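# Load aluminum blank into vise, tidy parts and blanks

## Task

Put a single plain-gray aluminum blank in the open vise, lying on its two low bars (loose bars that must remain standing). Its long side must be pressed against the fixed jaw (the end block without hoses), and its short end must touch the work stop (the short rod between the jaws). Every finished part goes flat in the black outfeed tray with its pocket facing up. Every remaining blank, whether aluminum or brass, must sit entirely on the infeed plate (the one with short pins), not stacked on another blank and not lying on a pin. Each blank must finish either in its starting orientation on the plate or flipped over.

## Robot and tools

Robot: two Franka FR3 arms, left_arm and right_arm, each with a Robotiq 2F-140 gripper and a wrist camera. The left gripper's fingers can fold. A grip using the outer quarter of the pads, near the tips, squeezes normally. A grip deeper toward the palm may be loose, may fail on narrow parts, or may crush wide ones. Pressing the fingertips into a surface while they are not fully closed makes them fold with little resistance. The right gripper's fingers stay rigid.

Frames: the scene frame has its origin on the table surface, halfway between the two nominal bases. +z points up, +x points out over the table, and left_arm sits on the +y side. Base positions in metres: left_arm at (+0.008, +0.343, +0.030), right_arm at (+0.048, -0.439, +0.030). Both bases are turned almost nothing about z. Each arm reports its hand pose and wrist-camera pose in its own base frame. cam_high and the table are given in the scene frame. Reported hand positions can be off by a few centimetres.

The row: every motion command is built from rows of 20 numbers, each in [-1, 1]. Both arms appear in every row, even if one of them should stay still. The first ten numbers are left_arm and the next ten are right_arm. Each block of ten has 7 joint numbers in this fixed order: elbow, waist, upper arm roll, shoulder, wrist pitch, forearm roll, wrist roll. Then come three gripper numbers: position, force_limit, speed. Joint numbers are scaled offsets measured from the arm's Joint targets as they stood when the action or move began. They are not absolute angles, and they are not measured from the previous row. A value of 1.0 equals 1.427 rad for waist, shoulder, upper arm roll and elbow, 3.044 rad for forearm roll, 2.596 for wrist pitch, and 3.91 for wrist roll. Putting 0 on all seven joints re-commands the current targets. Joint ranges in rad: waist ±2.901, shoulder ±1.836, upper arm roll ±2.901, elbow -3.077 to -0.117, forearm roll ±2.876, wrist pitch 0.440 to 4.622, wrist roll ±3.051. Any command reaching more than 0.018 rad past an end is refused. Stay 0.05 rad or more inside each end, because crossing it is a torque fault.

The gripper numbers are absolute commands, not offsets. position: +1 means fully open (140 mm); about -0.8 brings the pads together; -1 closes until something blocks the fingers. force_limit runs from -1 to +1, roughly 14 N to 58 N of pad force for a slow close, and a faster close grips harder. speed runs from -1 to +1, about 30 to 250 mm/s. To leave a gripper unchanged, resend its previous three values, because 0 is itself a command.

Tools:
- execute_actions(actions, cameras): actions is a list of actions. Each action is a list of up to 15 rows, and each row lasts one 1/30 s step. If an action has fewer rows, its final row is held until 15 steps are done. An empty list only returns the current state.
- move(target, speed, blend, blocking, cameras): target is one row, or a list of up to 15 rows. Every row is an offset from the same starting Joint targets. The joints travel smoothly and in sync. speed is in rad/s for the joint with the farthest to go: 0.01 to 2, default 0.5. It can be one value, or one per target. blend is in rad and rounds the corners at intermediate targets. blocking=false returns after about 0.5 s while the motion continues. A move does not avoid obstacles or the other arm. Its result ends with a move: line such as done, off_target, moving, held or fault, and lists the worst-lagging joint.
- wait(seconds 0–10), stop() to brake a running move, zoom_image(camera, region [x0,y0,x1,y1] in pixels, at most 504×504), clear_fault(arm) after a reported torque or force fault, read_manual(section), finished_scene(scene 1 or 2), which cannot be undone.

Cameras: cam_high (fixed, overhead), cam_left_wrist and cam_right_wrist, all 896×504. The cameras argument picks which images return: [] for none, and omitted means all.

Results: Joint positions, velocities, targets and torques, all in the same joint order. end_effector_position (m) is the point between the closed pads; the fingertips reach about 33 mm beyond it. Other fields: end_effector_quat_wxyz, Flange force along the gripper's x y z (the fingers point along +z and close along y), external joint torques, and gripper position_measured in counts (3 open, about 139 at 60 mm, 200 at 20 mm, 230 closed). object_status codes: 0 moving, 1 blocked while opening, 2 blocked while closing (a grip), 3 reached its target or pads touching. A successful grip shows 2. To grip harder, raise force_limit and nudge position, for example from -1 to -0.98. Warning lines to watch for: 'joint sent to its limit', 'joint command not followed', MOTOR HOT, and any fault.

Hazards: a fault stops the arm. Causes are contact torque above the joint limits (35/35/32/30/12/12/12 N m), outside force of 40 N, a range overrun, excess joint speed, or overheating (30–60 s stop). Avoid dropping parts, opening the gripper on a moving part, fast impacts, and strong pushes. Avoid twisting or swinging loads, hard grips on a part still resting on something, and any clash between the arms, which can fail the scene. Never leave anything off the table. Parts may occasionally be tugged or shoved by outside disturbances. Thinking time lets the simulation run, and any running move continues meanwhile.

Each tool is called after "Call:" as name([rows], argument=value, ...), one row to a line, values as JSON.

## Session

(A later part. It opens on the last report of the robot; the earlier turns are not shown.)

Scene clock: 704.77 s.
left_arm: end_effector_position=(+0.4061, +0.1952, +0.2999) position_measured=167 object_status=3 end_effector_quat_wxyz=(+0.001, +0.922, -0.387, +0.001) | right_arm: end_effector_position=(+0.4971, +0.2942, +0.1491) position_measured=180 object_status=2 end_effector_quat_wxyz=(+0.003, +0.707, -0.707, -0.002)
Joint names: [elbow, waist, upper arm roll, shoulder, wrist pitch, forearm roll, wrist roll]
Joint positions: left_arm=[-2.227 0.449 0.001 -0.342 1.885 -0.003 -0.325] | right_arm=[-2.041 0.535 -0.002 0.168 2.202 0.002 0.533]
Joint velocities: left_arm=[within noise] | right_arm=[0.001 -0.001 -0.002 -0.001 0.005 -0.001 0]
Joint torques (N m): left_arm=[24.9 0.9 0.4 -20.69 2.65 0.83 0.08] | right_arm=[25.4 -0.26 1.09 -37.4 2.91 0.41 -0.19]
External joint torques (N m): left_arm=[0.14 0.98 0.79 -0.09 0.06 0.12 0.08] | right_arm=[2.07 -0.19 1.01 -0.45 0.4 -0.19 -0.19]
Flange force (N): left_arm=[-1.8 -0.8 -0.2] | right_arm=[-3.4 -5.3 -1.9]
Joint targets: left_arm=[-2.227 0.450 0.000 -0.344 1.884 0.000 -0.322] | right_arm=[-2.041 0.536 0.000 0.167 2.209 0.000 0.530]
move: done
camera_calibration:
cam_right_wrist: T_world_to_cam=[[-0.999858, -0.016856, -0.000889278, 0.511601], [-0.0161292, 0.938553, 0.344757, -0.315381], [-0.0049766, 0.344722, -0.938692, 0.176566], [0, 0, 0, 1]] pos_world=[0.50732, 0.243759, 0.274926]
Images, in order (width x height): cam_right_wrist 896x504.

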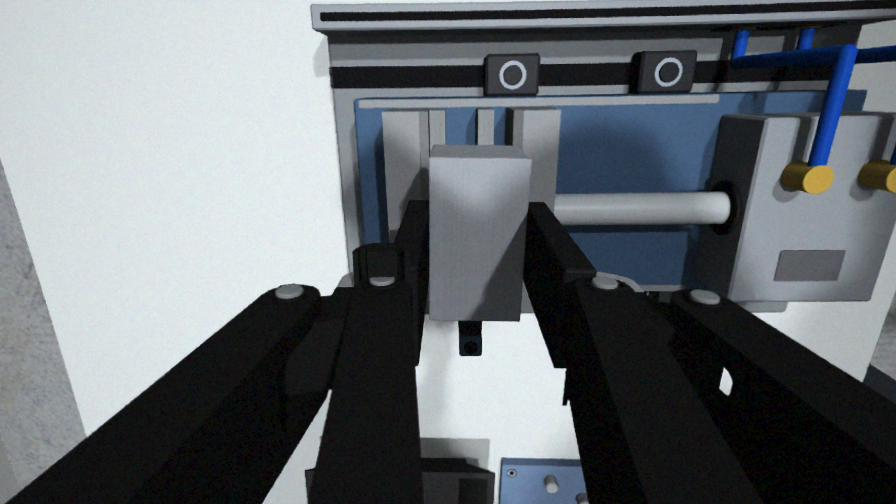

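Call:
move(target=[0, 0, 0, 0, 0, 0, 0, -0.3, -0.05, -1, -0.014296, -0.000597, 0, 0.024631, 0.021398, 0, -0.000218, -1, -0.05, -1], speed=0.05, cameras=["cam_right_wrist"])

Call:
zoom_image(camera="cam_right_wrist", region=[370, 95, 570, 215])

Scene clock: 740.63 s.
left_arm: end_effector_position=(+0.4061, +0.1952, +0.2999) position_measured=167 object_status=3 end_effector_quat_wxyz=(+0.001, +0.922, -0.387, +0.001) | right_arm: end_effector_position=(+0.4980, +0.2947, +0.1250) position_measured=180 object_status=2 end_effector_quat_wxyz=(+0.003, +0.707, -0.707, -0.001)
Joint names: [elbow, waist, upper arm roll, shoulder, wrist pitch, forearm roll, wrist roll]
Joint positions: left_arm=[-2.227 0.449 0.001 -0.342 1.885 -0.003 -0.325] | right_arm=[-2.061 0.535 -0.002 0.203 2.258 0.002 0.533]
Joint velocities: left_arm=[within noise] | right_arm=[-0.001 0 0 -0.001 0.003 0 0]
Joint torques (N m): left_arm=[24.9 0.88 0.43 -20.68 2.65 0.84 0.11] | right_arm=[24.81 -0.25 1.21 -37.74 2.9 0.39 -0.25]
External joint torques (N m): left_arm=[0.26 0.92 0.77 -0.33 0.07 0.13 0.11] | right_arm=[1.87 -0.23 1.08 -0.09 0.38 -0.18 -0.25]
Flange force (N): left_arm=[-1.9 -0.4 -0.5] | right_arm=[-3.4 -5.6 -0.9]
Joint targets: left_arm=[-2.227 0.450 0.000 -0.344 1.884 0.000 -0.322] | right_arm=[-2.061 0.535 0.000 0.202 2.264 0.000 0.530]
move: done
camera_calibration:
cam_right_wrist: T_world_to_cam=[[-0.999857, -0.0168562, -0.00163612, 0.51256], [-0.0163856, 0.938455, 0.345011, -0.307422], [-0.00428017, 0.344989, -0.938597, 0.153365], [0, 0, 0, 1]] pos_world=[0.508106, 0.244232, 0.250851]
Images, in order (width x height): cam_right_wrist 896x504.

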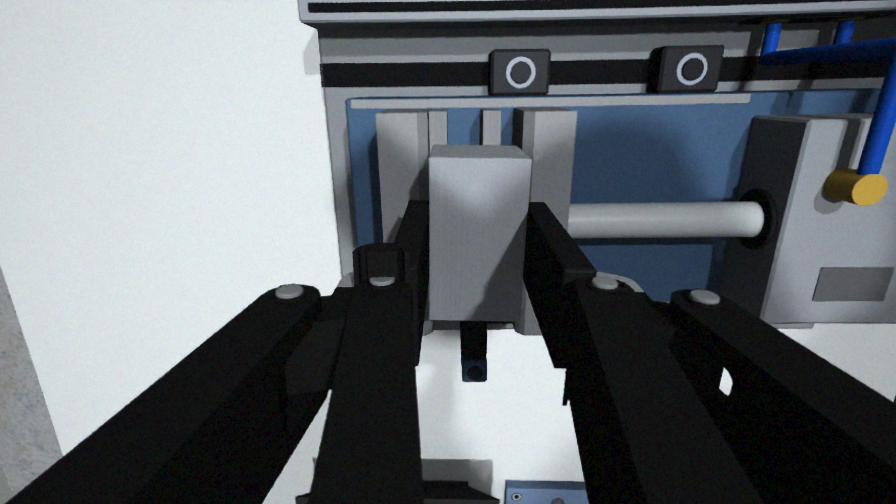

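Scaled by 2.520 from the camera's 896x504 image, which has a finer 1280x720 frame.

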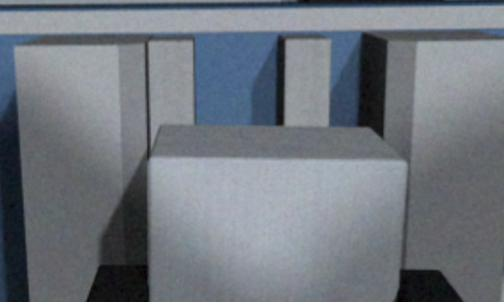

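Call:
move(target=[0, 0, 0, 0, 0, 0, 0, -0.3, -0.05, -1, 0.00811, -0.002156, 0, 0.00573, -0.001309, 0, -0.000788, -1, -0.05, -1], speed=0.02, cameras=[])

Scene clock: 762.00 s.
left_arm: end_effector_position=(+0.4061, +0.1951, +0.2999) position_measured=167 object_status=3 end_effector_quat_wxyz=(+0.001, +0.922, -0.387, +0.001) | right_arm: end_effector_position=(+0.5011, +0.2951, +0.1243) position_measured=180 object_status=2 end_effector_quat_wxyz=(+0.002, +0.707, -0.707, -0.001)
Joint names: [elbow, waist, upper arm roll, shoulder, wrist pitch, forearm roll, wrist roll]
Joint positions: left_arm=[-2.227 0.449 0.001 -0.342 1.885 -0.003 -0.325] | right_arm=[-2.053 0.533 -0.002 0.21 2.259 0.002 0.53]
Joint velocities: within noise
Joint torques (N m): left_arm=[24.9 0.92 0.37 -20.7 2.65 0.83 0.09] | right_arm=[25.53 -0.74 1.11 -37.96 2.63 0.4 -0.21]
External joint torques (N m): left_arm=[0.13 0.94 0.69 -0.11 0.05 0.12 0.09] | right_arm=[2.65 -0.81 0.88 -0.1 0.12 -0.18 -0.21]
Flange force (N): left_arm=[-1.7 -0.6 -0.2] | right_arm=[-4.4 -8.8 -2.2]
Joint targets: left_arm=[-2.227 0.450 0.000 -0.344 1.884 0.000 -0.322] | right_arm=[-2.050 0.532 0.000 0.210 2.261 0.000 0.526]
move: done
No camera images: "cameras" was empty.

Call:
move(target=[0, 0, 0, 0, 0, 0, 0, -0.3, -0.05, -1, 0.002317, -0.000616, 0, 0.001637, -0.000374, 0, -0.000225, -1, -0.05, -1], speed=0.02, cameras=[])

Scene clock: 765.53 s.
left_arm: end_effector_position=(+0.4061, +0.1951, +0.2999) position_measured=167 object_status=3 end_effector_quat_wxyz=(+0.001, +0.922, -0.387, +0.001) | right_arm: end_effector_position=(+0.5024, +0.2953, +0.1244) position_measured=180 object_status=2 end_effector_quat_wxyz=(+0.001, +0.707, -0.707, -0.001)
Joint names: [elbow, waist, upper arm roll, shoulder, wrist pitch, forearm roll, wrist roll]
Joint positions: left_arm=[-2.227 0.449 0.001 -0.342 1.885 -0.003 -0.325] | right_arm=[-2.05 0.533 -0.002 0.213 2.259 0.002 0.529]
Joint velocities: within noise
Joint torques (N m): left_arm=[24.9 0.86 0.49 -20.72 2.65 0.86 0.1] | right_arm=[25.6 -0.86 1.14 -37.88 2.63 0.39 -0.23]
External joint torques (N m): left_arm=[0.25 0.84 0.76 -0.31 0.06 0.14 0.1] | right_arm=[2.58 -0.89 0.94 0.2 0.09 -0.18 -0.23]
Flange force (N): left_arm=[-1.8 -0.4 -0.5] | right_arm=[-4.6 -9.4 -1.8]
Joint targets: left_arm=[-2.227 0.450 0.000 -0.344 1.884 0.000 -0.322] | right_arm=[-2.046 0.531 0.000 0.212 2.260 0.000 0.526]
move: done
No camera images: "cameras" was empty.

Call:
move(target=[0, 0, 0, 0, 0, 0, 0, -0.3, -0.05, -1, 0.00139, -0.00037, 0, 0.000982, -0.000224, 0, -0.000135, -1, -0.05, -1], speed=0.02, cameras=[])

Scene clock: 768.37 s.
left_arm: end_effector_position=(+0.4061, +0.1951, +0.2999) position_measured=167 object_status=3 end_effector_quat_wxyz=(+0.001, +0.922, -0.387, +0.001) | right_arm: end_effector_position=(+0.5031, +0.2954, +0.1244) position_measured=180 object_status=2 end_effector_quat_wxyz=(+0.001, +0.707, -0.707, -0.001)
Joint names: [elbow, waist, upper arm roll, shoulder, wrist pitch, forearm roll, wrist roll]
Joint positions: left_arm=[-2.227 0.449 0.001 -0.342 1.885 -0.003 -0.325] | right_arm=[-2.048 0.532 -0.002 0.214 2.259 0.002 0.528]
Joint velocities: within noise
Joint torques (N m): left_arm=[24.91 0.87 0.43 -20.69 2.66 0.84 0.1] | right_arm=[25.9 -0.79 1.1 -37.96 2.64 0.39 -0.19]
External joint torques (N m): left_arm=[0.16 0.81 0.66 -0.15 0.06 0.12 0.1] | right_arm=[2.95 -0.79 0.92 0.09 0.11 -0.19 -0.19]
Flange force (N): left_arm=[-1.6 -0.5 -0.2] | right_arm=[-5.3 -10.2 -2.2]
Joint targets: left_arm=[-2.227 0.450 0.000 -0.344 1.884 0.000 -0.322] | right_arm=[-2.044 0.530 0.000 0.214 2.259 0.000 0.525]
move: done
No camera images: "cameras" was empty.

Call:
move(target=[0, 0, 0, 0, 0, 0, 0, -0.3, -0.05, -1, 0.00139, -0.00037, 0, 0.000982, -0.000224, 0, -0.000135, -1, -0.05, -1], speed=0.02, cameras=[])

Scene clock: 770.40 s.
left_arm: end_effector_position=(+0.4061, +0.1951, +0.2999) position_measured=167 object_status=3 end_effector_quat_wxyz=(+0.001, +0.922, -0.387, +0.001) | right_arm: end_effector_position=(+0.5039, +0.2955, +0.1245) position_measured=180 object_status=2 end_effector_quat_wxyz=(+0.001, +0.707, -0.707, -0.001)
Joint names: [elbow, waist, upper arm roll, shoulder, wrist pitch, forearm roll, wrist roll]
Joint positions: left_arm=[-2.227 0.449 0.001 -0.342 1.885 -0.003 -0.325] | right_arm=[-2.046 0.531 -0.002 0.216 2.259 0.002 0.528]
Joint velocities: within noise
Joint torques (N m): left_arm=[24.91 0.86 0.39 -20.64 2.64 0.85 0.12] | right_arm=[25.57 -0.8 1.14 -37.96 2.65 0.39 -0.26]
External joint torques (N m): left_arm=[0.17 0.75 0.57 -0.11 0.04 0.13 0.12] | right_arm=[2.53 -0.92 0.86 0.29 0.1 -0.19 -0.26]
Flange force (N): left_arm=[-1.5 -0.6 -0.3] | right_arm=[-4.5 -9.5 -1.5]
Joint targets: left_arm=[-2.227 0.450 0.000 -0.344 1.884 0.000 -0.322] | right_arm=[-2.042 0.530 0.000 0.215 2.259 0.000 0.525]
move: done
No camera images: "cameras" was empty.

Call:
move(target=[0, 0, 0, 0, 0, 0, 0, -0.3, -0.05, -1, 0.00139, -0.00037, 0, 0.000982, -0.000224, 0, -0.000135, -1, -0.05, -1], speed=0.02, cameras=["cam_right_wrist"])

Call:
zoom_image(camera="cam_right_wrist", region=[370, 95, 570, 215])

Scene clock: 773.27 s.
left_arm: end_effector_position=(+0.4061, +0.1951, +0.2999) position_measured=167 object_status=3 end_effector_quat_wxyz=(+0.001, +0.922, -0.387, +0.001) | right_arm: end_effector_position=(+0.5046, +0.2956, +0.1245) position_measured=180 object_status=2 end_effector_quat_wxyz=(+0.001, +0.707, -0.707, -0.001)
Joint names: [elbow, waist, upper arm roll, shoulder, wrist pitch, forearm roll, wrist roll]
Joint positions: left_arm=[-2.227 0.449 0.001 -0.342 1.885 -0.003 -0.325] | right_arm=[-2.044 0.531 -0.002 0.217 2.259 0.002 0.527]
Joint velocities: within noise
Joint torques (N m): left_arm=[24.87 0.83 0.41 -20.63 2.66 0.84 0.11] | right_arm=[25.73 -0.77 1.08 -38.12 2.64 0.39 -0.24]
External joint torques (N m): left_arm=[0.2 0.83 0.7 -0.17 0.07 0.13 0.11] | right_arm=[2.82 -0.85 0.84 -0.08 0.11 -0.19 -0.24]
Flange force (N): left_arm=[-1.7 -0.6 -0.3] | right_arm=[-4.7 -9.6 -2.3]
Joint targets: left_arm=[-2.227 0.450 0.000 -0.344 1.884 0.000 -0.322] | right_arm=[-2.040 0.529 0.000 0.217 2.258 0.000 0.524]
move: done
camera_calibration:
cam_right_wrist: T_world_to_cam=[[-0.999828, -0.017753, -0.00544748, 0.519927], [-0.0185401, 0.93767, 0.347033, -0.30691], [-0.00105294, 0.347074, -0.937837, 0.15023], [0, 0, 0, 1]] pos_world=[0.514306, 0.244869, 0.250232]
Images, in order (width x height): cam_right_wrist 896x504.

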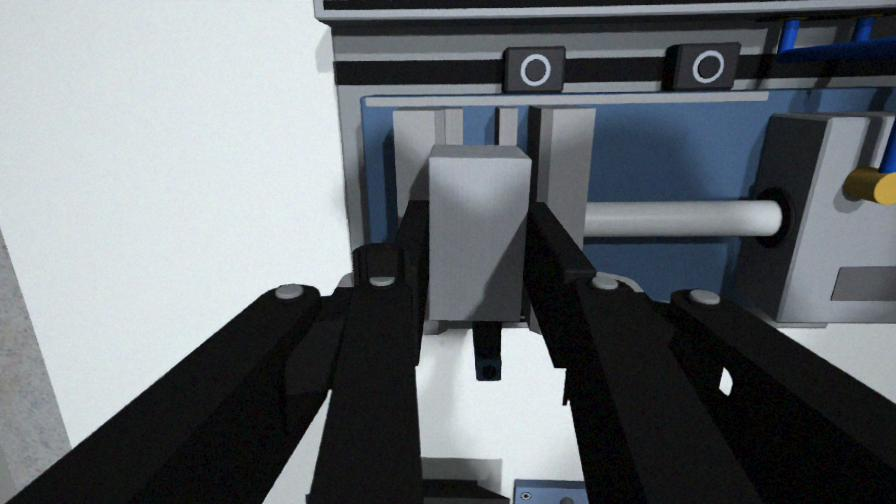

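Scaled by 2.520 from the camera's 896x504 image, which has a finer 1280x720 frame.

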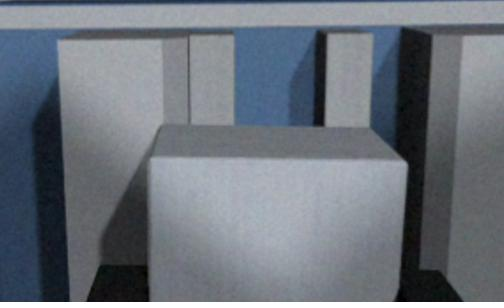

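Call:
move(target=[0, 0, 0, 0, 0, 0, 0, -0.3, -0.05, -1, 0.00139, -0.00037, 0, 0.000982, -0.000224, 0, -0.000135, -1, -0.05, -1], speed=0.02, cameras=[])

Scene clock: 780.03 s.
left_arm: end_effector_position=(+0.4061, +0.1951, +0.2999) position_measured=167 object_status=3 end_effector_quat_wxyz=(+0.001, +0.922, -0.387, +0.001) | right_arm: end_effector_position=(+0.5054, +0.2957, +0.1245) position_measured=180 object_status=2 end_effector_quat_wxyz=(+0.000, +0.707, -0.707, -0.001)
Joint names: [elbow, waist, upper arm roll, shoulder, wrist pitch, forearm roll, wrist roll]
Joint positions: left_arm=[-2.227 0.449 0.001 -0.342 1.885 -0.003 -0.325] | right_arm=[-2.042 0.53 -0.002 0.218 2.259 0.002 0.527]
Joint velocities: within noise
Joint torques (N m): left_arm=[24.9 0.87 0.47 -20.64 2.65 0.85 0.11] | right_arm=[25.74 -0.69 1.11 -38.07 2.58 0.39 -0.18]
External joint torques (N m): left_arm=[0.17 0.89 0.79 -0.14 0.06 0.14 0.11] | right_arm=[2.88 -0.74 0.89 -0.02 0.06 -0.18 -0.18]
Flange force (N): left_arm=[-1.8 -0.7 -0.3] | right_arm=[-5.1 -9.8 -2.4]
Joint targets: left_arm=[-2.227 0.450 0.000 -0.344 1.884 0.000 -0.322] | right_arm=[-2.038 0.529 0.000 0.218 2.257 0.000 0.524]
move: done
No camera images: "cameras" was empty.

Call:
wait(seconds=0, cameras=["cam_right_wrist"])

Call:
zoom_image(camera="cam_right_wrist", region=[385, 95, 609, 175])

Scene clock: 797.00 s.
left_arm: end_effector_position=(+0.4061, +0.1951, +0.2999) position_measured=167 object_status=3 end_effector_quat_wxyz=(+0.001, +0.922, -0.387, +0.001) | right_arm: end_effector_position=(+0.5056, +0.2957, +0.1246) position_measured=180 object_status=2 end_effector_quat_wxyz=(+0.000, +0.707, -0.707, -0.001)
Joint names: [elbow, waist, upper arm roll, shoulder, wrist pitch, forearm roll, wrist roll]
Joint positions: left_arm=[-2.227 0.449 0.001 -0.342 1.885 -0.003 -0.325] | right_arm=[-2.041 0.53 -0.002 0.219 2.259 0.002 0.526]
Joint velocities: within noise
Joint torques (N m): left_arm=[24.87 0.85 0.46 -20.67 2.66 0.84 0.11] | right_arm=[25.41 -0.74 1.11 -38.19 2.59 0.4 -0.23]
External joint torques (N m): left_arm=[0.09 0.86 0.76 -0.13 0.05 0.13 0.11] | right_arm=[2.53 -0.65 1.02 -0.09 0.07 -0.17 -0.23]
Flange force (N): left_arm=[-1.8 -0.5 -0.1] | right_arm=[-4.4 -8.4 -2.1]
Joint targets: left_arm=[-2.227 0.450 0.000 -0.344 1.884 0.000 -0.322] | right_arm=[-2.038 0.529 0.000 0.218 2.257 0.000 0.524]
Tool commands: left_gripper/position=-0.3 left_gripper/force_limit=-0.05 left_gripper/speed=-1.0 right_gripper/position=-1.0 right_gripper/force_limit=-0.05 right_gripper/speed=-1.0
camera_calibration:
cam_right_wrist: T_world_to_cam=[[-0.99982, -0.0179691, -0.00612407, 0.520992], [-0.0189774, 0.93753, 0.347388, -0.306833], [-0.000500765, 0.347441, -0.937702, 0.149871], [0, 0, 0, 1]] pos_world=[0.51515, 0.244956, 0.250315]
Images, in order (width x height): cam_right_wrist 896x504.

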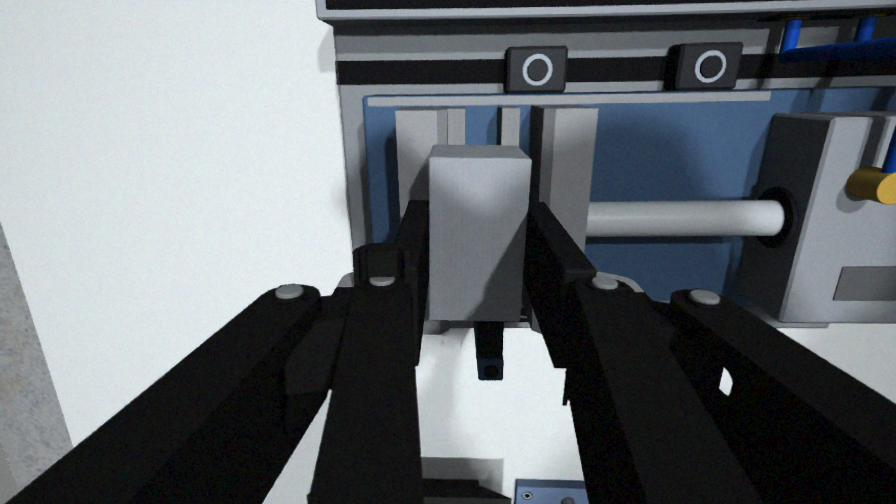

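Scaled by 2.250 from the camera's 896x504 image, which has a finer 1280x720 frame.

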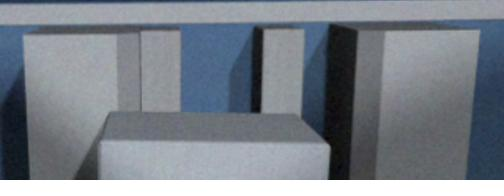

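Call:
move([
  [0, 0, 0, 0, 0, 0, 0, -0.3, -0.05, -1, -0.019231, 0.005113, 0, -0.013587, 0.003104, 0, 0.001868, -1, -0.05, -1],
  [0, 0, 0, 0, 0, 0, 0, -0.3, -0.05, -1, -0.025271, 0.005113, 0, -0.003597, 0.011914, 0, 0.001868, -1, -0.05, -1],
], speed=[0.04, 0.03], cameras=["cam_right_wrist"])

Call:
zoom_image(camera="cam_right_wrist", region=[370, 85, 610, 215])

Scene clock: 825.80 s.
left_arm: end_effector_position=(+0.4061, +0.1951, +0.2999) position_measured=167 object_status=3 end_effector_quat_wxyz=(+0.001, +0.922, -0.387, +0.001) | right_arm: end_effector_position=(+0.4972, +0.2936, +0.1152) position_measured=180 object_status=2 end_effector_quat_wxyz=(+0.003, +0.708, -0.706, -0.001)
Joint names: [elbow, waist, upper arm roll, shoulder, wrist pitch, forearm roll, wrist roll]
Joint positions: left_arm=[-2.227 0.449 0.001 -0.342 1.885 -0.003 -0.325] | right_arm=[-2.074 0.534 -0.002 0.213 2.282 0.002 0.528]
Joint velocities: left_arm=[within noise] | right_arm=[0 0.001 -0.001 0.001 0.005 0 0.001]
Joint torques (N m): left_arm=[24.93 0.91 0.43 -20.65 2.65 0.84 0.11] | right_arm=[24.54 0.15 1.07 -37.77 2.83 0.39 0.14]
External joint torques (N m): left_arm=[0.23 0.91 0.72 -0.14 0.06 0.13 0.11] | right_arm=[2 0.15 0.9 -0.25 0.34 -0.17 0.14]
Flange force (N): left_arm=[-1.7 -0.9 -0.4] | right_arm=[-4.2 -5.2 -1.2]
Joint targets: left_arm=[-2.227 0.450 0.000 -0.344 1.884 0.000 -0.322] | right_arm=[-2.075 0.536 0.000 0.213 2.288 0.000 0.531]
move: done
camera_calibration:
cam_right_wrist: T_world_to_cam=[[-0.999781, -0.0208418, -0.00187158, 0.512924], [-0.0202071, 0.938339, 0.345125, -0.301093], [-0.00543687, 0.345088, -0.938555, 0.145059], [0, 0, 0, 1]] pos_world=[0.507516, 0.243159, 0.241021]
Images, in order (width x height): cam_right_wrist 896x504.

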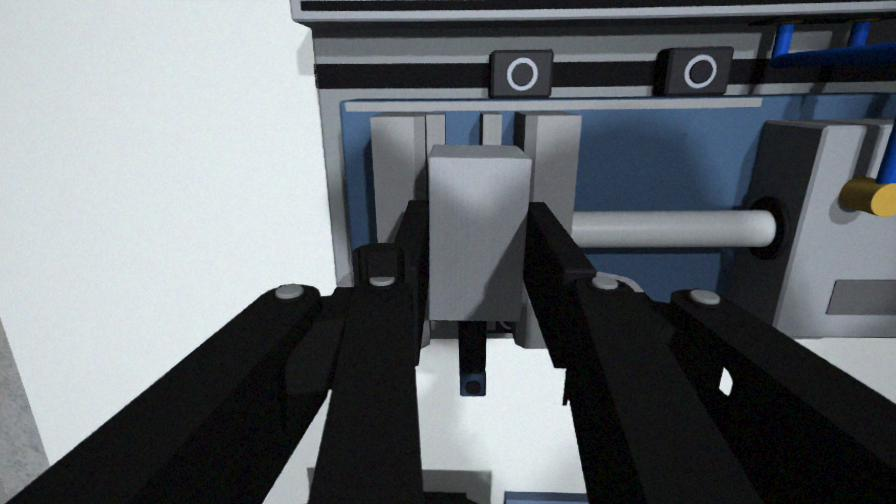

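Scaled by 2.100 from the camera's 896x504 image, which has a finer 1280x720 frame.

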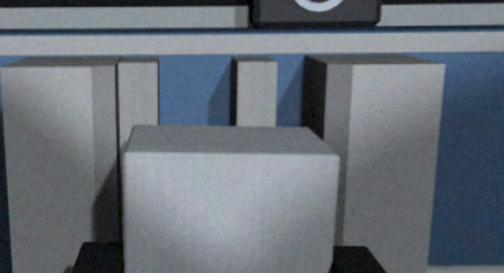

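Call:
execute_actions(actions=[], cameras=["cam_right_wrist"])

Scene clock: 840.50 s.
left_arm: end_effector_position=(+0.4061, +0.1951, +0.2999) position_measured=167 object_status=3 end_effector_quat_wxyz=(+0.001, +0.922, -0.387, +0.001) | right_arm: end_effector_position=(+0.4974, +0.2937, +0.1152) position_measured=180 object_status=2 end_effector_quat_wxyz=(+0.002, +0.708, -0.706, -0.001)
Joint names: [elbow, waist, upper arm roll, shoulder, wrist pitch, forearm roll, wrist roll]
Joint positions: left_arm=[-2.227 0.449 0.001 -0.342 1.885 -0.003 -0.325] | right_arm=[-2.075 0.534 -0.002 0.213 2.283 0.002 0.528]
Joint velocities: within noise
Joint torques (N m): left_arm=[24.9 0.83 0.43 -20.72 2.64 0.83 0.07] | right_arm=[24.68 0.13 1.05 -37.83 2.82 0.41 0.1]
External joint torques (N m): left_arm=[0.21 0.89 0.8 -0.29 0.05 0.11 0.07] | right_arm=[2.02 -0.09 0.68 -0.07 0.3 -0.16 0.1]
Flange force (N): left_arm=[-1.9 -0.3 -0.4] | right_arm=[-4.1 -5.9 -1.0]
Joint targets: left_arm=[-2.227 0.450 0.000 -0.344 1.884 0.000 -0.322] | right_arm=[-2.075 0.536 0.000 0.213 2.288 0.000 0.531]
Tool commands: left_gripper/position=-0.3 left_gripper/force_limit=-0.05 left_gripper/speed=-1.0 right_gripper/position=-1.0 right_gripper/force_limit=-0.05 right_gripper/speed=-1.0
camera_calibration:
cam_right_wrist: T_world_to_cam=[[-0.999782, -0.0207289, -0.0025353, 0.513127], [-0.0203283, 0.938209, 0.345473, -0.30113], [-0.00478262, 0.345449, -0.938425, 0.144527], [0, 0, 0, 1]] pos_world=[0.507585, 0.243232, 0.240961]
Images, in order (width x height): cam_right_wrist 896x504.

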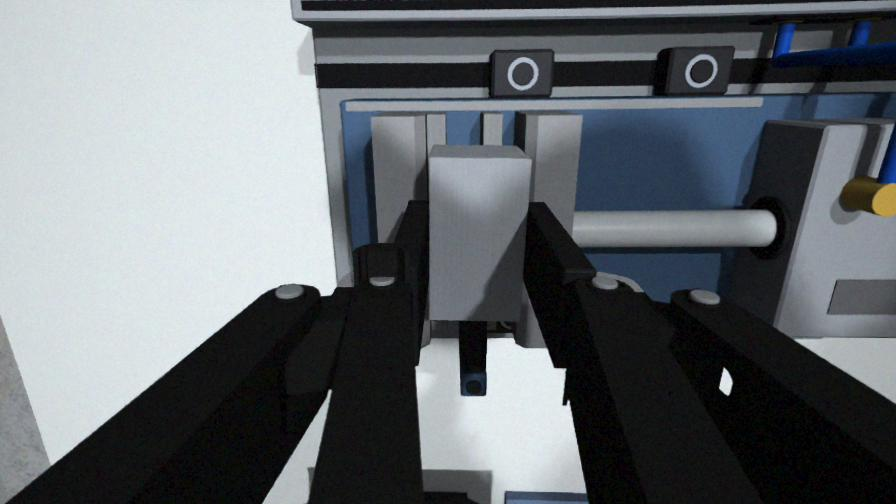

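Call:
zoom_image(camera="cam_right_wrist", region=[340, 90, 640, 260])

Call:
zoom_image(camera="cam_right_wrist", region=[400, 280, 600, 400])

Scaled by 1.680 from the camera's 896x504 image, which has a finer 1280x720 frame.

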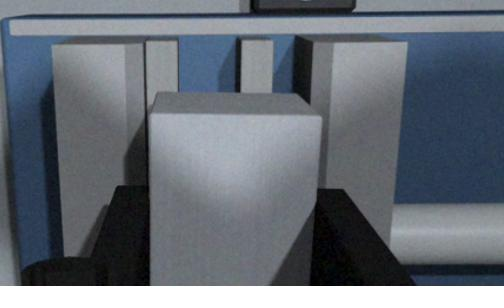

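Scaled by 2.520 from the camera's 896x504 image, which has a finer 1280x720 frame.

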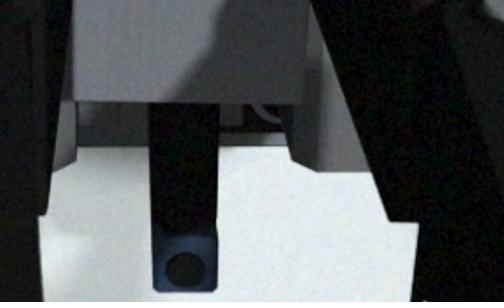

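Call:
zoom_image(camera="cam_right_wrist", region=[410, 300, 550, 356])

Call:
zoom_image(camera="cam_right_wrist", region=[360, 100, 460, 220])

Scaled by 3.600 from the camera's 896x504 image, which has a finer 1280x720 frame.

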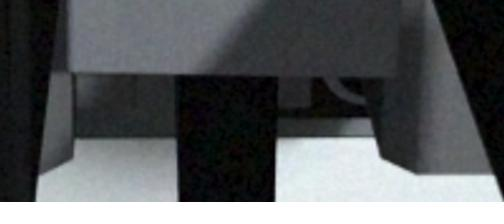

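Scaled by 4.200 from the camera's 896x504 image, which has a finer 1280x720 frame.

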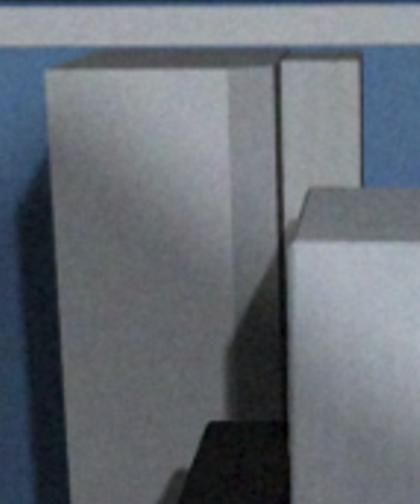

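Call:
move(target=[0,0,0,0,0,0,0,-0.3,-0.05,-1, 0.009268,-0.002464,0,0.006548,-0.001496,0,-0.0009,-1,-0.05,-1], speed=0.02, cameras=[])

Scene clock: 886.60 s.
left_arm: end_effector_position=(+0.4061, +0.1951, +0.2999) position_measured=167 object_status=3 end_effector_quat_wxyz=(+0.001, +0.922, -0.387, +0.001) | right_arm: end_effector_position=(+0.4992, +0.2951, +0.1135) position_measured=180 object_status=2 end_effector_quat_wxyz=(+0.003, +0.708, -0.706, -0.001)
Joint names: [elbow, waist, upper arm roll, shoulder, wrist pitch, forearm roll, wrist roll]
Joint positions: left_arm=[-2.227 0.449 0.001 -0.342 1.885 -0.003 -0.325] | right_arm=[-2.066 0.534 -0.001 0.223 2.283 0.002 0.528]
Joint velocities: within noise
Joint torques (N m): left_arm=[24.93 0.87 0.42 -20.67 2.66 0.84 0.13] | right_arm=[26.17 -0.99 0.85 -38.3 3.07 0.4 -0.06]
External joint torques (N m): left_arm=[0.18 0.75 0.58 -0.12 0.06 0.12 0.13] | right_arm=[3.59 -1.05 0.61 -0.34 0.57 -0.16 -0.06]
Flange force (N): left_arm=[-1.5 -0.7 -0.3] | right_arm=[-5.4 -11.0 -2.1]
Joint targets: left_arm=[-2.227 0.450 0.000 -0.344 1.884 0.000 -0.322] | right_arm=[-2.061 0.533 0.000 0.222 2.284 0.000 0.527]
move: done
No camera images: "cameras" was empty.

Call:
move(target=[0,0,0,0,0,0,0,-0.3,-0.05,-1, 0.006951,-0.001848,0,0.004911,-0.001122,0,-0.000675,-1,-0.05,-1], speed=0.02, cameras=[])

Scene clock: 890.37 s.
left_arm: end_effector_position=(+0.4061, +0.1951, +0.2999) position_measured=167 object_status=3 end_effector_quat_wxyz=(+0.001, +0.922, -0.387, +0.001) | right_arm: end_effector_position=(+0.4995, +0.2957, +0.1125) position_measured=180 object_status=2 end_effector_quat_wxyz=(+0.005, +0.709, -0.705, -0.002)
Joint names: [elbow, waist, upper arm roll, shoulder, wrist pitch, forearm roll, wrist roll]
Joint positions: left_arm=[-2.227 0.449 0.001 -0.342 1.885 -0.003 -0.325] | right_arm=[-2.057 0.533 0 0.23 2.276 0.002 0.526]
Joint velocities: left_arm=[within noise] | right_arm=[0.003 -0.001 0.001 0.001 -0.004 0.001 -0.004]
Joint torques (N m): left_arm=[24.91 0.88 0.45 -20.66 2.66 0.84 0.1] | right_arm=[27.03 -2.26 0.08 -38.56 3.72 0.2 -0.13]
External joint torques (N m): left_arm=[0.17 0.89 0.76 -0.1 0.07 0.12 0.1] | right_arm=[4.45 -2.41 -0.25 -0.38 1.23 -0.36 -0.13]
Flange force (N): left_arm=[-1.7 -0.8 -0.3] | right_arm=[-4.8 -14.2 -1.4]
Joint targets: left_arm=[-2.227 0.450 0.000 -0.344 1.884 0.000 -0.322] | right_arm=[-2.051 0.530 0.000 0.229 2.281 0.000 0.525]
move: done
No camera images: "cameras" was empty.

Call:
execute_actions(actions=[], cameras=["cam_right_wrist"])

Call:
zoom_image(camera="cam_right_wrist", region=[360, 90, 560, 220])

Scene clock: 895.23 s.
left_arm: end_effector_position=(+0.4061, +0.1951, +0.2999) position_measured=167 object_status=3 end_effector_quat_wxyz=(+0.001, +0.922, -0.387, +0.001) | right_arm: end_effector_position=(+0.4995, +0.2957, +0.1125) position_measured=180 object_status=2 end_effector_quat_wxyz=(+0.006, +0.709, -0.705, -0.002)
Joint names: [elbow, waist, upper arm roll, shoulder, wrist pitch, forearm roll, wrist roll]
Joint positions: left_arm=[-2.227 0.449 0.001 -0.342 1.885 -0.003 -0.325] | right_arm=[-2.057 0.533 0 0.23 2.275 0.002 0.525]
Joint velocities: within noise
Joint torques (N m): left_arm=[24.95 0.83 0.45 -20.7 2.67 0.84 0.12] | right_arm=[26.75 -1.97 0.02 -38.46 3.66 0.24 -0.08]
External joint torques (N m): left_arm=[0.23 0.8 0.71 -0.21 0.07 0.13 0.12] | right_arm=[4.09 -1.95 -0.16 -0.2 1.16 -0.33 -0.08]
Flange force (N): left_arm=[-1.7 -0.6 -0.4] | right_arm=[-5.0 -13.2 -1.0]
Joint targets: left_arm=[-2.227 0.450 0.000 -0.344 1.884 0.000 -0.322] | right_arm=[-2.051 0.530 0.000 0.229 2.281 0.000 0.525]
Tool commands: left_gripper/position=-0.3 left_gripper/force_limit=-0.05 left_gripper/speed=-1.0 right_gripper/position=-1.0 right_gripper/force_limit=-0.05 right_gripper/speed=-1.0
camera_calibration:
cam_right_wrist: T_world_to_cam=[[-0.999705, -0.0239745, 0.00383486, 0.515503], [-0.0212099, 0.939229, 0.342634, -0.301533], [-0.0118163, 0.342452, -0.939461, 0.145861], [0, 0, 0, 1]] pos_world=[0.510679, 0.245618, 0.238369]
Images, in order (width x height): cam_right_wrist 896x504.

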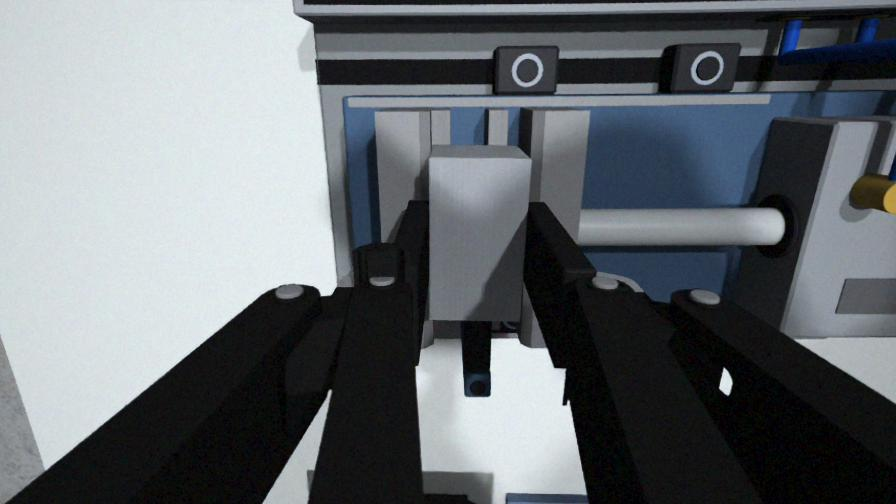

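Scaled by 2.520 from the camera's 896x504 image, which has a finer 1280x720 frame.

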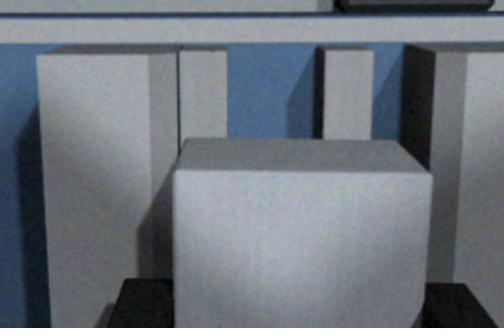

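Call:
zoom_image(camera="cam_right_wrist", region=[410, 300, 550, 400])

Call:
zoom_image(camera="cam_right_wrist", region=[370, 100, 450, 200])

Scaled by 3.600 from the camera's 896x504 image, which has a finer 1280x720 frame.

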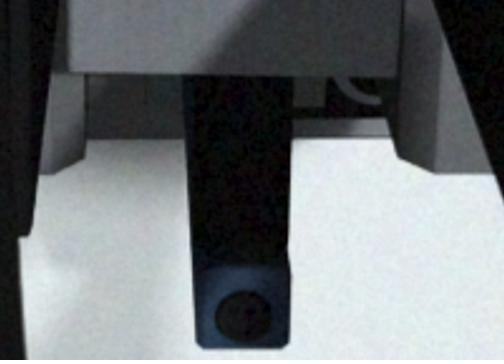

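Scaled by 5.040 from the camera's 896x504 image, which has a finer 1280x720 frame.

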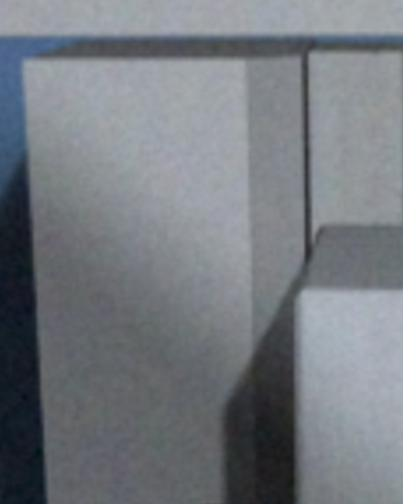

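Call:
move(target=[0,0,0,0,0,0,0,-0.3,-0.05,-1, -0.003476,0.000924,0,-0.002456,0.000561,0,0.000338,-1,-0.05,-1], speed=0.02, cameras=[])

Scene clock: 987.77 s.
left_arm: end_effector_position=(+0.4061, +0.1951, +0.2999) position_measured=167 object_status=3 end_effector_quat_wxyz=(+0.001, +0.922, -0.387, +0.001) | right_arm: end_effector_position=(+0.4995, +0.2956, +0.1126) position_measured=180 object_status=2 end_effector_quat_wxyz=(+0.005, +0.709, -0.705, -0.002)
Joint names: [elbow, waist, upper arm roll, shoulder, wrist pitch, forearm roll, wrist roll]
Joint positions: left_arm=[-2.227 0.449 0.001 -0.342 1.885 -0.003 -0.325] | right_arm=[-2.057 0.533 0 0.23 2.275 0.002 0.525]
Joint velocities: within noise
Joint torques (N m): left_arm=[24.93 0.83 0.41 -20.69 2.65 0.85 0.07] | right_arm=[25.23 -0.96 0.65 -39.76 3.18 0.4 -0.05]
External joint torques (N m): left_arm=[0.34 0.76 0.61 -0.39 0.08 0.13 0.07] | right_arm=[2.48 -0.95 0.46 -1.5 0.66 -0.17 -0.05]
Flange force (N): left_arm=[-1.5 -0.3 -0.7] | right_arm=[-1.7 -4.5 -2.7]
Joint targets: left_arm=[-2.227 0.450 0.000 -0.344 1.884 0.000 -0.322] | right_arm=[-2.056 0.531 0.000 0.226 2.283 0.000 0.526]
move: done
No camera images: "cameras" was empty.

Call:
move(target=[0,0,0,0,0,0,0,-0.3,-0.05,-1, -0.001812,0,0,0.002997,0.002643,0,0,-1,-0.05,-1], speed=0.02, cameras=[])

Scene clock: 990.93 s.
left_arm: end_effector_position=(+0.4061, +0.1951, +0.2999) position_measured=167 object_status=3 end_effector_quat_wxyz=(+0.001, +0.922, -0.387, +0.001) | right_arm: end_effector_position=(+0.4994, +0.2956, +0.1114) position_measured=180 object_status=2 end_effector_quat_wxyz=(+0.005, +0.709, -0.705, -0.002)
Joint names: [elbow, waist, upper arm roll, shoulder, wrist pitch, forearm roll, wrist roll]
Joint positions: left_arm=[-2.227 0.449 0.001 -0.342 1.885 -0.003 -0.325] | right_arm=[-2.06 0.533 0 0.23 2.28 0.002 0.525]
Joint velocities: within noise
Joint torques (N m): left_arm=[24.86 0.83 0.46 -20.74 2.66 0.84 0.09] | right_arm=[25.64 -1 0.33 -38.32 3.41 0.4 -0.08]
External joint torques (N m): left_arm=[0.19 0.82 0.76 -0.32 0.08 0.13 0.09] | right_arm=[2.93 -1.13 0 -0.01 0.89 -0.17 -0.08]
Flange force (N): left_arm=[-1.9 -0.2 -0.3] | right_arm=[-4.0 -9.5 -0.4]
Joint targets: left_arm=[-2.227 0.450 0.000 -0.344 1.884 0.000 -0.322] | right_arm=[-2.059 0.531 0.000 0.230 2.290 0.000 0.526]
move: done
No camera images: "cameras" was empty.

Call:
move(target=[0,0,0,0,0,0,0,-0.3,-0.05,-1, -0.001812,0,0,0.002997,0.002643,0,0,-1,-0.05,-1], speed=0.02, cameras=[])

Scene clock: 992.93 s.
left_arm: end_effector_position=(+0.4061, +0.1951, +0.2999) position_measured=167 object_status=3 end_effector_quat_wxyz=(+0.001, +0.922, -0.387, +0.001) | right_arm: end_effector_position=(+0.4994, +0.2956, +0.1084) position_measured=180 object_status=2 end_effector_quat_wxyz=(+0.005, +0.709, -0.705, -0.002)
Joint names: [elbow, waist, upper arm roll, shoulder, wrist pitch, forearm roll, wrist roll]
Joint positions: left_arm=[-2.227 0.449 0.001 -0.342 1.885 -0.003 -0.325] | right_arm=[-2.062 0.533 0 0.235 2.287 0.002 0.525]
Joint velocities: within noise
Joint torques (N m): left_arm=[24.89 0.9 0.48 -20.68 2.66 0.84 0.07] | right_arm=[25.4 -0.97 0.27 -38.3 3.48 0.41 -0.03]
External joint torques (N m): left_arm=[0.19 0.88 0.76 -0.23 0.07 0.13 0.07] | right_arm=[2.86 -1.04 0 -0.06 0.99 -0.16 -0.03]
Flange force (N): left_arm=[-1.8 -0.5 -0.3] | right_arm=[-3.9 -9.0 -0.1]
Joint targets: left_arm=[-2.227 0.450 0.000 -0.344 1.884 0.000 -0.322] | right_arm=[-2.062 0.531 0.000 0.234 2.297 0.000 0.526]
move: done
No camera images: "cameras" was empty.

Call:
move(target=[0,0,0,0,0,0,0,-0.3,-0.05,-1, -0.001208,0,0,0.001998,0.001762,0,0,-1,-0.05,-1], speed=0.02, cameras=[])

Scene clock: 995.23 s.
left_arm: end_effector_position=(+0.4061, +0.1951, +0.2999) position_measured=167 object_status=3 end_effector_quat_wxyz=(+0.001, +0.922, -0.387, +0.001) | right_arm: end_effector_position=(+0.4994, +0.2956, +0.1070) position_measured=180 object_status=2 end_effector_quat_wxyz=(+0.005, +0.709, -0.705, -0.002)
Joint names: [elbow, waist, upper arm roll, shoulder, wrist pitch, forearm roll, wrist roll]
Joint positions: left_arm=[-2.227 0.449 0.001 -0.342 1.885 -0.003 -0.325] | right_arm=[-2.063 0.533 0 0.237 2.29 0.002 0.525]
Joint velocities: within noise
Joint torques (N m): left_arm=[24.88 0.84 0.45 -20.69 2.66 0.84 0.08] | right_arm=[24.72 -1.01 0.52 -37.16 3.7 0.38 0.02]
External joint torques (N m): left_arm=[0.19 0.78 0.67 -0.22 0.07 0.12 0.08] | right_arm=[2.22 -0.97 0.35 1.12 1.2 -0.17 0.02]
Flange force (N): left_arm=[-1.6 -0.4 -0.3] | right_arm=[-4.4 -9.2 2.7]
Joint targets: left_arm=[-2.227 0.450 0.000 -0.344 1.884 0.000 -0.322] | right_arm=[-2.063 0.531 0.000 0.237 2.301 0.000 0.526]
move: off_target (right_arm); right_arm: the wrist pitch is farthest, 0.012 rad from its target
No camera images: "cameras" was empty.

Call:
move(target=[0,0,0,0,0,0,0,-0.3,-0.05,-1, 0.000906,0,0,-0.001499,-0.001322,0,0,-1,-0.05,-1], speed=0.02, cameras=[])

Scene clock: 1001.27 s.
left_arm: end_effector_position=(+0.4061, +0.1951, +0.2999) position_measured=167 object_status=3 end_effector_quat_wxyz=(+0.001, +0.922, -0.387, +0.001) | right_arm: end_effector_position=(+0.4994, +0.2956, +0.1071) position_measured=180 object_status=2 end_effector_quat_wxyz=(+0.005, +0.709, -0.705, -0.002)
Joint names: [elbow, waist, upper arm roll, shoulder, wrist pitch, forearm roll, wrist roll]
Joint positions: left_arm=[-2.227 0.449 0.001 -0.342 1.885 -0.003 -0.325] | right_arm=[-2.063 0.533 0 0.237 2.29 0.002 0.525]
Joint velocities: within noise
Joint torques (N m): left_arm=[24.96 0.87 0.47 -20.69 2.66 0.84 0.08] | right_arm=[25.41 -1.01 0.25 -38.47 3.56 0.4 -0.04]
External joint torques (N m): left_arm=[0.25 0.89 0.79 -0.19 0.07 0.13 0.08] | right_arm=[2.95 -0.89 0.16 -0.25 1.07 -0.16 -0.04]
Flange force (N): left_arm=[-1.7 -0.7 -0.5] | right_arm=[-4.0 -8.7 -0.2]
Joint targets: left_arm=[-2.227 0.450 0.000 -0.344 1.884 0.000 -0.322] | right_arm=[-2.062 0.531 0.000 0.235 2.298 0.000 0.526]
move: done
No camera images: "cameras" was empty.

Call:
move(target=[0,0,0,0,0,0,0,-0.3,-0.05,-1, 0.000906,0,0,-0.001499,-0.001322,0,0,-1,-0.05,-1], speed=0.02, cameras=[])

Scene clock: 1003.77 s.
left_arm: end_effector_position=(+0.4060, +0.1951, +0.2999) position_measured=167 object_status=3 end_effector_quat_wxyz=(+0.001, +0.922, -0.387, +0.001) | right_arm: end_effector_position=(+0.4994, +0.2956, +0.1071) position_measured=180 object_status=2 end_effector_quat_wxyz=(+0.005, +0.709, -0.705, -0.002)
Joint names: [elbow, waist, upper arm roll, shoulder, wrist pitch, forearm roll, wrist roll]
Joint positions: left_arm=[-2.227 0.449 0.001 -0.342 1.885 -0.003 -0.325] | right_arm=[-2.063 0.533 0 0.237 2.29 0.002 0.525]
Joint velocities: within noise
Joint torques (N m): left_arm=[24.88 0.86 0.42 -20.72 2.66 0.84 0.09] | right_arm=[26.08 -1.19 0.04 -39.65 3.35 0.34 -0.07]
External joint torques (N m): left_arm=[0.12 0.9 0.76 -0.13 0.07 0.13 0.09] | right_arm=[3.56 -1.08 -0.07 -1.34 0.85 -0.21 -0.07]
Flange force (N): left_arm=[-1.8 -0.5 -0.1] | right_arm=[-3.5 -8.6 -2.8]
Joint targets: left_arm=[-2.227 0.450 0.000 -0.344 1.884 0.000 -0.322] | right_arm=[-2.061 0.531 0.000 0.233 2.294 0.000 0.526]
move: done
No camera images: "cameras" was empty.

Call:
move(target=[0,0,0,0,0,0,0,-0.3,-0.05,-1, 0.000604,0,0,-0.000999,-0.000881,0,0,-1,-0.05,-1], speed=0.02, cameras=[])

Scene clock: 1005.90 s.
left_arm: end_effector_position=(+0.4060, +0.1951, +0.2999) position_measured=167 object_status=3 end_effector_quat_wxyz=(+0.001, +0.922, -0.387, +0.001) | right_arm: end_effector_position=(+0.4994, +0.2956, +0.1072) position_measured=180 object_status=2 end_effector_quat_wxyz=(+0.005, +0.709, -0.705, -0.002)
Joint names: [elbow, waist, upper arm roll, shoulder, wrist pitch, forearm roll, wrist roll]
Joint positions: left_arm=[-2.227 0.449 0.001 -0.342 1.885 -0.003 -0.325] | right_arm=[-2.063 0.533 0 0.236 2.29 0.002 0.525]
Joint velocities: within noise
Joint torques (N m): left_arm=[24.94 0.86 0.41 -20.69 2.68 0.85 0.1] | right_arm=[26.15 -0.94 0.31 -40.26 3.08 0.39 -0.02]
External joint torques (N m): left_arm=[0.2 0.97 0.83 -0.24 0.08 0.14 0.1] | right_arm=[3.62 -0.95 0.09 -1.9 0.58 -0.17 -0.02]
Flange force (N): left_arm=[-2.0 -0.5 -0.3] | right_arm=[-3.3 -7.6 -4.3]
Joint targets: left_arm=[-2.227 0.450 0.000 -0.344 1.884 0.000 -0.322] | right_arm=[-2.060 0.531 0.000 0.231 2.292 0.000 0.526]
move: done
No camera images: "cameras" was empty.

Call:
move(target=[0,0,0,0,0,0,0,-0.3,-0.05,-1, 0,0.0035,0,0,0,0,0.0012,-1,-0.05,-1], speed=0.02, cameras=[])

Scene clock: 1010.97 s.
left_arm: end_effector_position=(+0.4060, +0.1951, +0.2999) position_measured=167 object_status=3 end_effector_quat_wxyz=(+0.001, +0.922, -0.387, +0.001) | right_arm: end_effector_position=(+0.4993, +0.2965, +0.1081) position_measured=180 object_status=2 end_effector_quat_wxyz=(+0.004, +0.710, -0.705, -0.002)
Joint names: [elbow, waist, upper arm roll, shoulder, wrist pitch, forearm roll, wrist roll]
Joint positions: left_arm=[-2.227 0.449 0.001 -0.342 1.885 -0.003 -0.325] | right_arm=[-2.063 0.535 0 0.235 2.29 0.002 0.527]
Joint velocities: within noise
Joint torques (N m): left_arm=[24.91 0.87 0.45 -20.72 2.66 0.84 0.14] | right_arm=[25.43 0 0.82 -39.58 2.86 0.4 0.11]
External joint torques (N m): left_arm=[0.24 0.76 0.63 -0.32 0.07 0.12 0.14] | right_arm=[2.93 0.04 0.65 -1.39 0.36 -0.15 0.11]
Flange force (N): left_arm=[-1.7 -0.3 -0.5] | right_arm=[-4.2 -5.8 -3.5]
Joint targets: left_arm=[-2.227 0.450 0.000 -0.344 1.884 0.000 -0.322] | right_arm=[-2.060 0.536 0.000 0.231 2.292 0.000 0.531]
move: done
No camera images: "cameras" was empty.

Call:
move(target=[0,0,0,0,0,0,0,-0.3,-0.05,-1, 0.002748,0.002876,0,0.001942,-0.000444,0,0.00095,-1,-0.05,-1], speed=0.02, cameras=[])

Scene clock: 1014.20 s.
left_arm: end_effector_position=(+0.4060, +0.1951, +0.2999) position_measured=167 object_status=3 end_effector_quat_wxyz=(+0.001, +0.922, -0.387, +0.001) | right_arm: end_effector_position=(+0.4992, +0.2993, +0.1091) position_measured=180 object_status=2 end_effector_quat_wxyz=(+0.003, +0.710, -0.704, -0.002)
Joint names: [elbow, waist, upper arm roll, shoulder, wrist pitch, forearm roll, wrist roll]
Joint positions: left_arm=[-2.227 0.449 0.001 -0.342 1.885 -0.003 -0.325] | right_arm=[-2.061 0.539 0 0.235 2.289 0.002 0.53]
Joint velocities: within noise
Joint torques (N m): left_arm=[24.91 0.85 0.49 -20.71 2.66 0.86 0.09] | right_arm=[26.09 -0.05 0.74 -38.62 3.02 0.37 0.05]
External joint torques (N m): left_arm=[0.11 0.88 0.82 -0.09 0.06 0.14 0.09] | right_arm=[3.53 -0.08 0.51 -0.3 0.51 -0.19 0.05]
Flange force (N): left_arm=[-1.8 -0.7 -0.1] | right_arm=[-6.5 -10.4 -2.0]
Joint targets: left_arm=[-2.227 0.450 0.000 -0.344 1.884 0.000 -0.322] | right_arm=[-2.056 0.540 0.000 0.234 2.291 0.000 0.534]
move: done
No camera images: "cameras" was empty.

Call:
move(target=[0,0,0,0,0,0,0,-0.3,-0.05,-1, 0.001374,0.001038,0,0.000971,-0.000222,0,0.000379,-1,-0.05,-1], speed=0.02, cameras=[])

Scene clock: 1016.50 s.
left_arm: end_effector_position=(+0.4060, +0.1951, +0.2999) position_measured=167 object_status=3 end_effector_quat_wxyz=(+0.001, +0.922, -0.387, +0.001) | right_arm: end_effector_position=(+0.4991, +0.3003, +0.1091) position_measured=180 object_status=2 end_effector_quat_wxyz=(+0.003, +0.710, -0.704, -0.002)
Joint names: [elbow, waist, upper arm roll, shoulder, wrist pitch, forearm roll, wrist roll]
Joint positions: left_arm=[-2.227 0.449 0.001 -0.342 1.885 -0.003 -0.325] | right_arm=[-2.059 0.54 0 0.237 2.289 0.002 0.532]
Joint velocities: within noise
Joint torques (N m): left_arm=[24.86 0.87 0.41 -20.63 2.68 0.85 0.1] | right_arm=[26.29 -0.08 0.68 -38.69 3.04 0.39 0.15]
External joint torques (N m): left_arm=[0.15 0.93 0.79 -0.19 0.08 0.14 0.1] | right_arm=[3.84 -0.22 0.35 -0.47 0.55 -0.17 0.15]
Flange force (N): left_arm=[-1.9 -0.5 -0.2] | right_arm=[-6.8 -11.0 -2.4]
Joint targets: left_arm=[-2.227 0.450 0.000 -0.344 1.884 0.000 -0.322] | right_arm=[-2.054 0.542 0.000 0.236 2.290 0.000 0.536]
move: done
No camera images: "cameras" was empty.

Call:
move(target=[0,0,0,0,0,0,0,-0.3,-0.05,-1, 0.001374,0.001038,0,0.000971,-0.000222,0,0.000379,-1,-0.05,-1], speed=0.02, cameras=[])

Scene clock: 1018.17 s.
left_arm: end_effector_position=(+0.4060, +0.1951, +0.2999) position_measured=167 object_status=3 end_effector_quat_wxyz=(+0.001, +0.922, -0.387, +0.001) | right_arm: end_effector_position=(+0.4991, +0.3013, +0.1090) position_measured=180 object_status=2 end_effector_quat_wxyz=(+0.003, +0.710, -0.704, -0.002)
Joint names: [elbow, waist, upper arm roll, shoulder, wrist pitch, forearm roll, wrist roll]
Joint positions: left_arm=[-2.227 0.449 0.001 -0.342 1.885 -0.003 -0.325] | right_arm=[-2.057 0.542 0 0.238 2.288 0.002 0.533]
Joint velocities: left_arm=[within noise] | right_arm=[0.001 -0.001 0 0 -0.001 0 0.004]
Joint torques (N m): left_arm=[24.89 0.88 0.43 -20.73 2.66 0.84 0.1] | right_arm=[26.25 -0.05 0.66 -38.77 3.02 0.38 0.22]
External joint torques (N m): left_arm=[0.12 0.88 0.72 -0.16 0.05 0.12 0.1] | right_arm=[3.5 -0.08 0.43 -0.15 0.48 -0.18 0.22]
Flange force (N): left_arm=[-1.8 -0.4 -0.2] | right_arm=[-6.9 -10.5 -1.8]
Joint targets: left_arm=[-2.227 0.450 0.000 -0.344 1.884 0.000 -0.322] | right_arm=[-2.052 0.543 0.000 0.237 2.290 0.000 0.537]
move: done
No camera images: "cameras" was empty.

Call:
move(target=[0,0,0,0,0,0,0,-0.3,-0.05,-1, 0.001374,0.001038,0,0.000971,-0.000222,0,0.000379,-1,-0.05,-1], speed=0.02, cameras=[])

Scene clock: 1020.07 s.
left_arm: end_effector_position=(+0.4060, +0.1951, +0.2999) position_measured=167 object_status=3 end_effector_quat_wxyz=(+0.001, +0.922, -0.387, +0.001) | right_arm: end_effector_position=(+0.4990, +0.3022, +0.1090) position_measured=180 object_status=2 end_effector_quat_wxyz=(+0.003, +0.710, -0.704, -0.002)
Joint names: [elbow, waist, upper arm roll, shoulder, wrist pitch, forearm roll, wrist roll]
Joint positions: left_arm=[-2.227 0.449 0.001 -0.342 1.885 -0.003 -0.325] | right_arm=[-2.055 0.543 0 0.239 2.287 0.002 0.534]
Joint velocities: within noise
Joint torques (N m): left_arm=[24.92 0.85 0.45 -20.69 2.66 0.83 0.09] | right_arm=[26.32 -0.09 0.92 -38.76 3.04 0.4 0.18]
External joint torques (N m): left_arm=[0.28 0.85 0.75 -0.31 0.08 0.12 0.09] | right_arm=[3.7 -0.11 0.69 -0.26 0.52 -0.17 0.17]
Flange force (N): left_arm=[-1.8 -0.5 -0.5] | right_arm=[-7.2 -10.9 -2.1]
Joint targets: left_arm=[-2.227 0.450 0.000 -0.344 1.884 0.000 -0.322] | right_arm=[-2.050 0.545 0.000 0.238 2.289 0.000 0.539]
move: done
No camera images: "cameras" was empty.

Call:
move(target=[0,0,0,0,0,0,0,-0.3,-0.05,-1, 0.001374,0.001038,0,0.000971,-0.000222,0,0.000379,-1,-0.05,-1], speed=0.02, cameras=[])

Scene clock: 1022.83 s.
left_arm: end_effector_position=(+0.4060, +0.1951, +0.2999) position_measured=167 object_status=3 end_effector_quat_wxyz=(+0.001, +0.922, -0.387, +0.001) | right_arm: end_effector_position=(+0.4991, +0.3023, +0.1090) position_measured=180 object_status=2 end_effector_quat_wxyz=(+0.004, +0.710, -0.705, -0.002)
Joint names: [elbow, waist, upper arm roll, shoulder, wrist pitch, forearm roll, wrist roll]
Joint positions: left_arm=[-2.227 0.449 0.001 -0.342 1.885 -0.003 -0.325] | right_arm=[-2.053 0.544 0 0.24 2.285 0.002 0.535]
Joint velocities: within noise
Joint torques (N m): left_arm=[24.88 0.81 0.43 -20.67 2.67 0.84 0.08] | right_arm=[26.25 0.76 1.21 -38.53 3.16 0.46 0.19]
External joint torques (N m): left_arm=[0.14 0.82 0.74 -0.2 0.08 0.13 0.08] | right_arm=[3.69 0.77 1.01 -0.08 0.66 -0.1 0.18]
Flange force (N): left_arm=[-1.8 -0.4 -0.2] | right_arm=[-8.4 -10.5 -1.5]
Joint targets: left_arm=[-2.227 0.450 0.000 -0.344 1.884 0.000 -0.322] | right_arm=[-2.048 0.546 0.000 0.240 2.289 0.000 0.540]
move: done
No camera images: "cameras" was empty.


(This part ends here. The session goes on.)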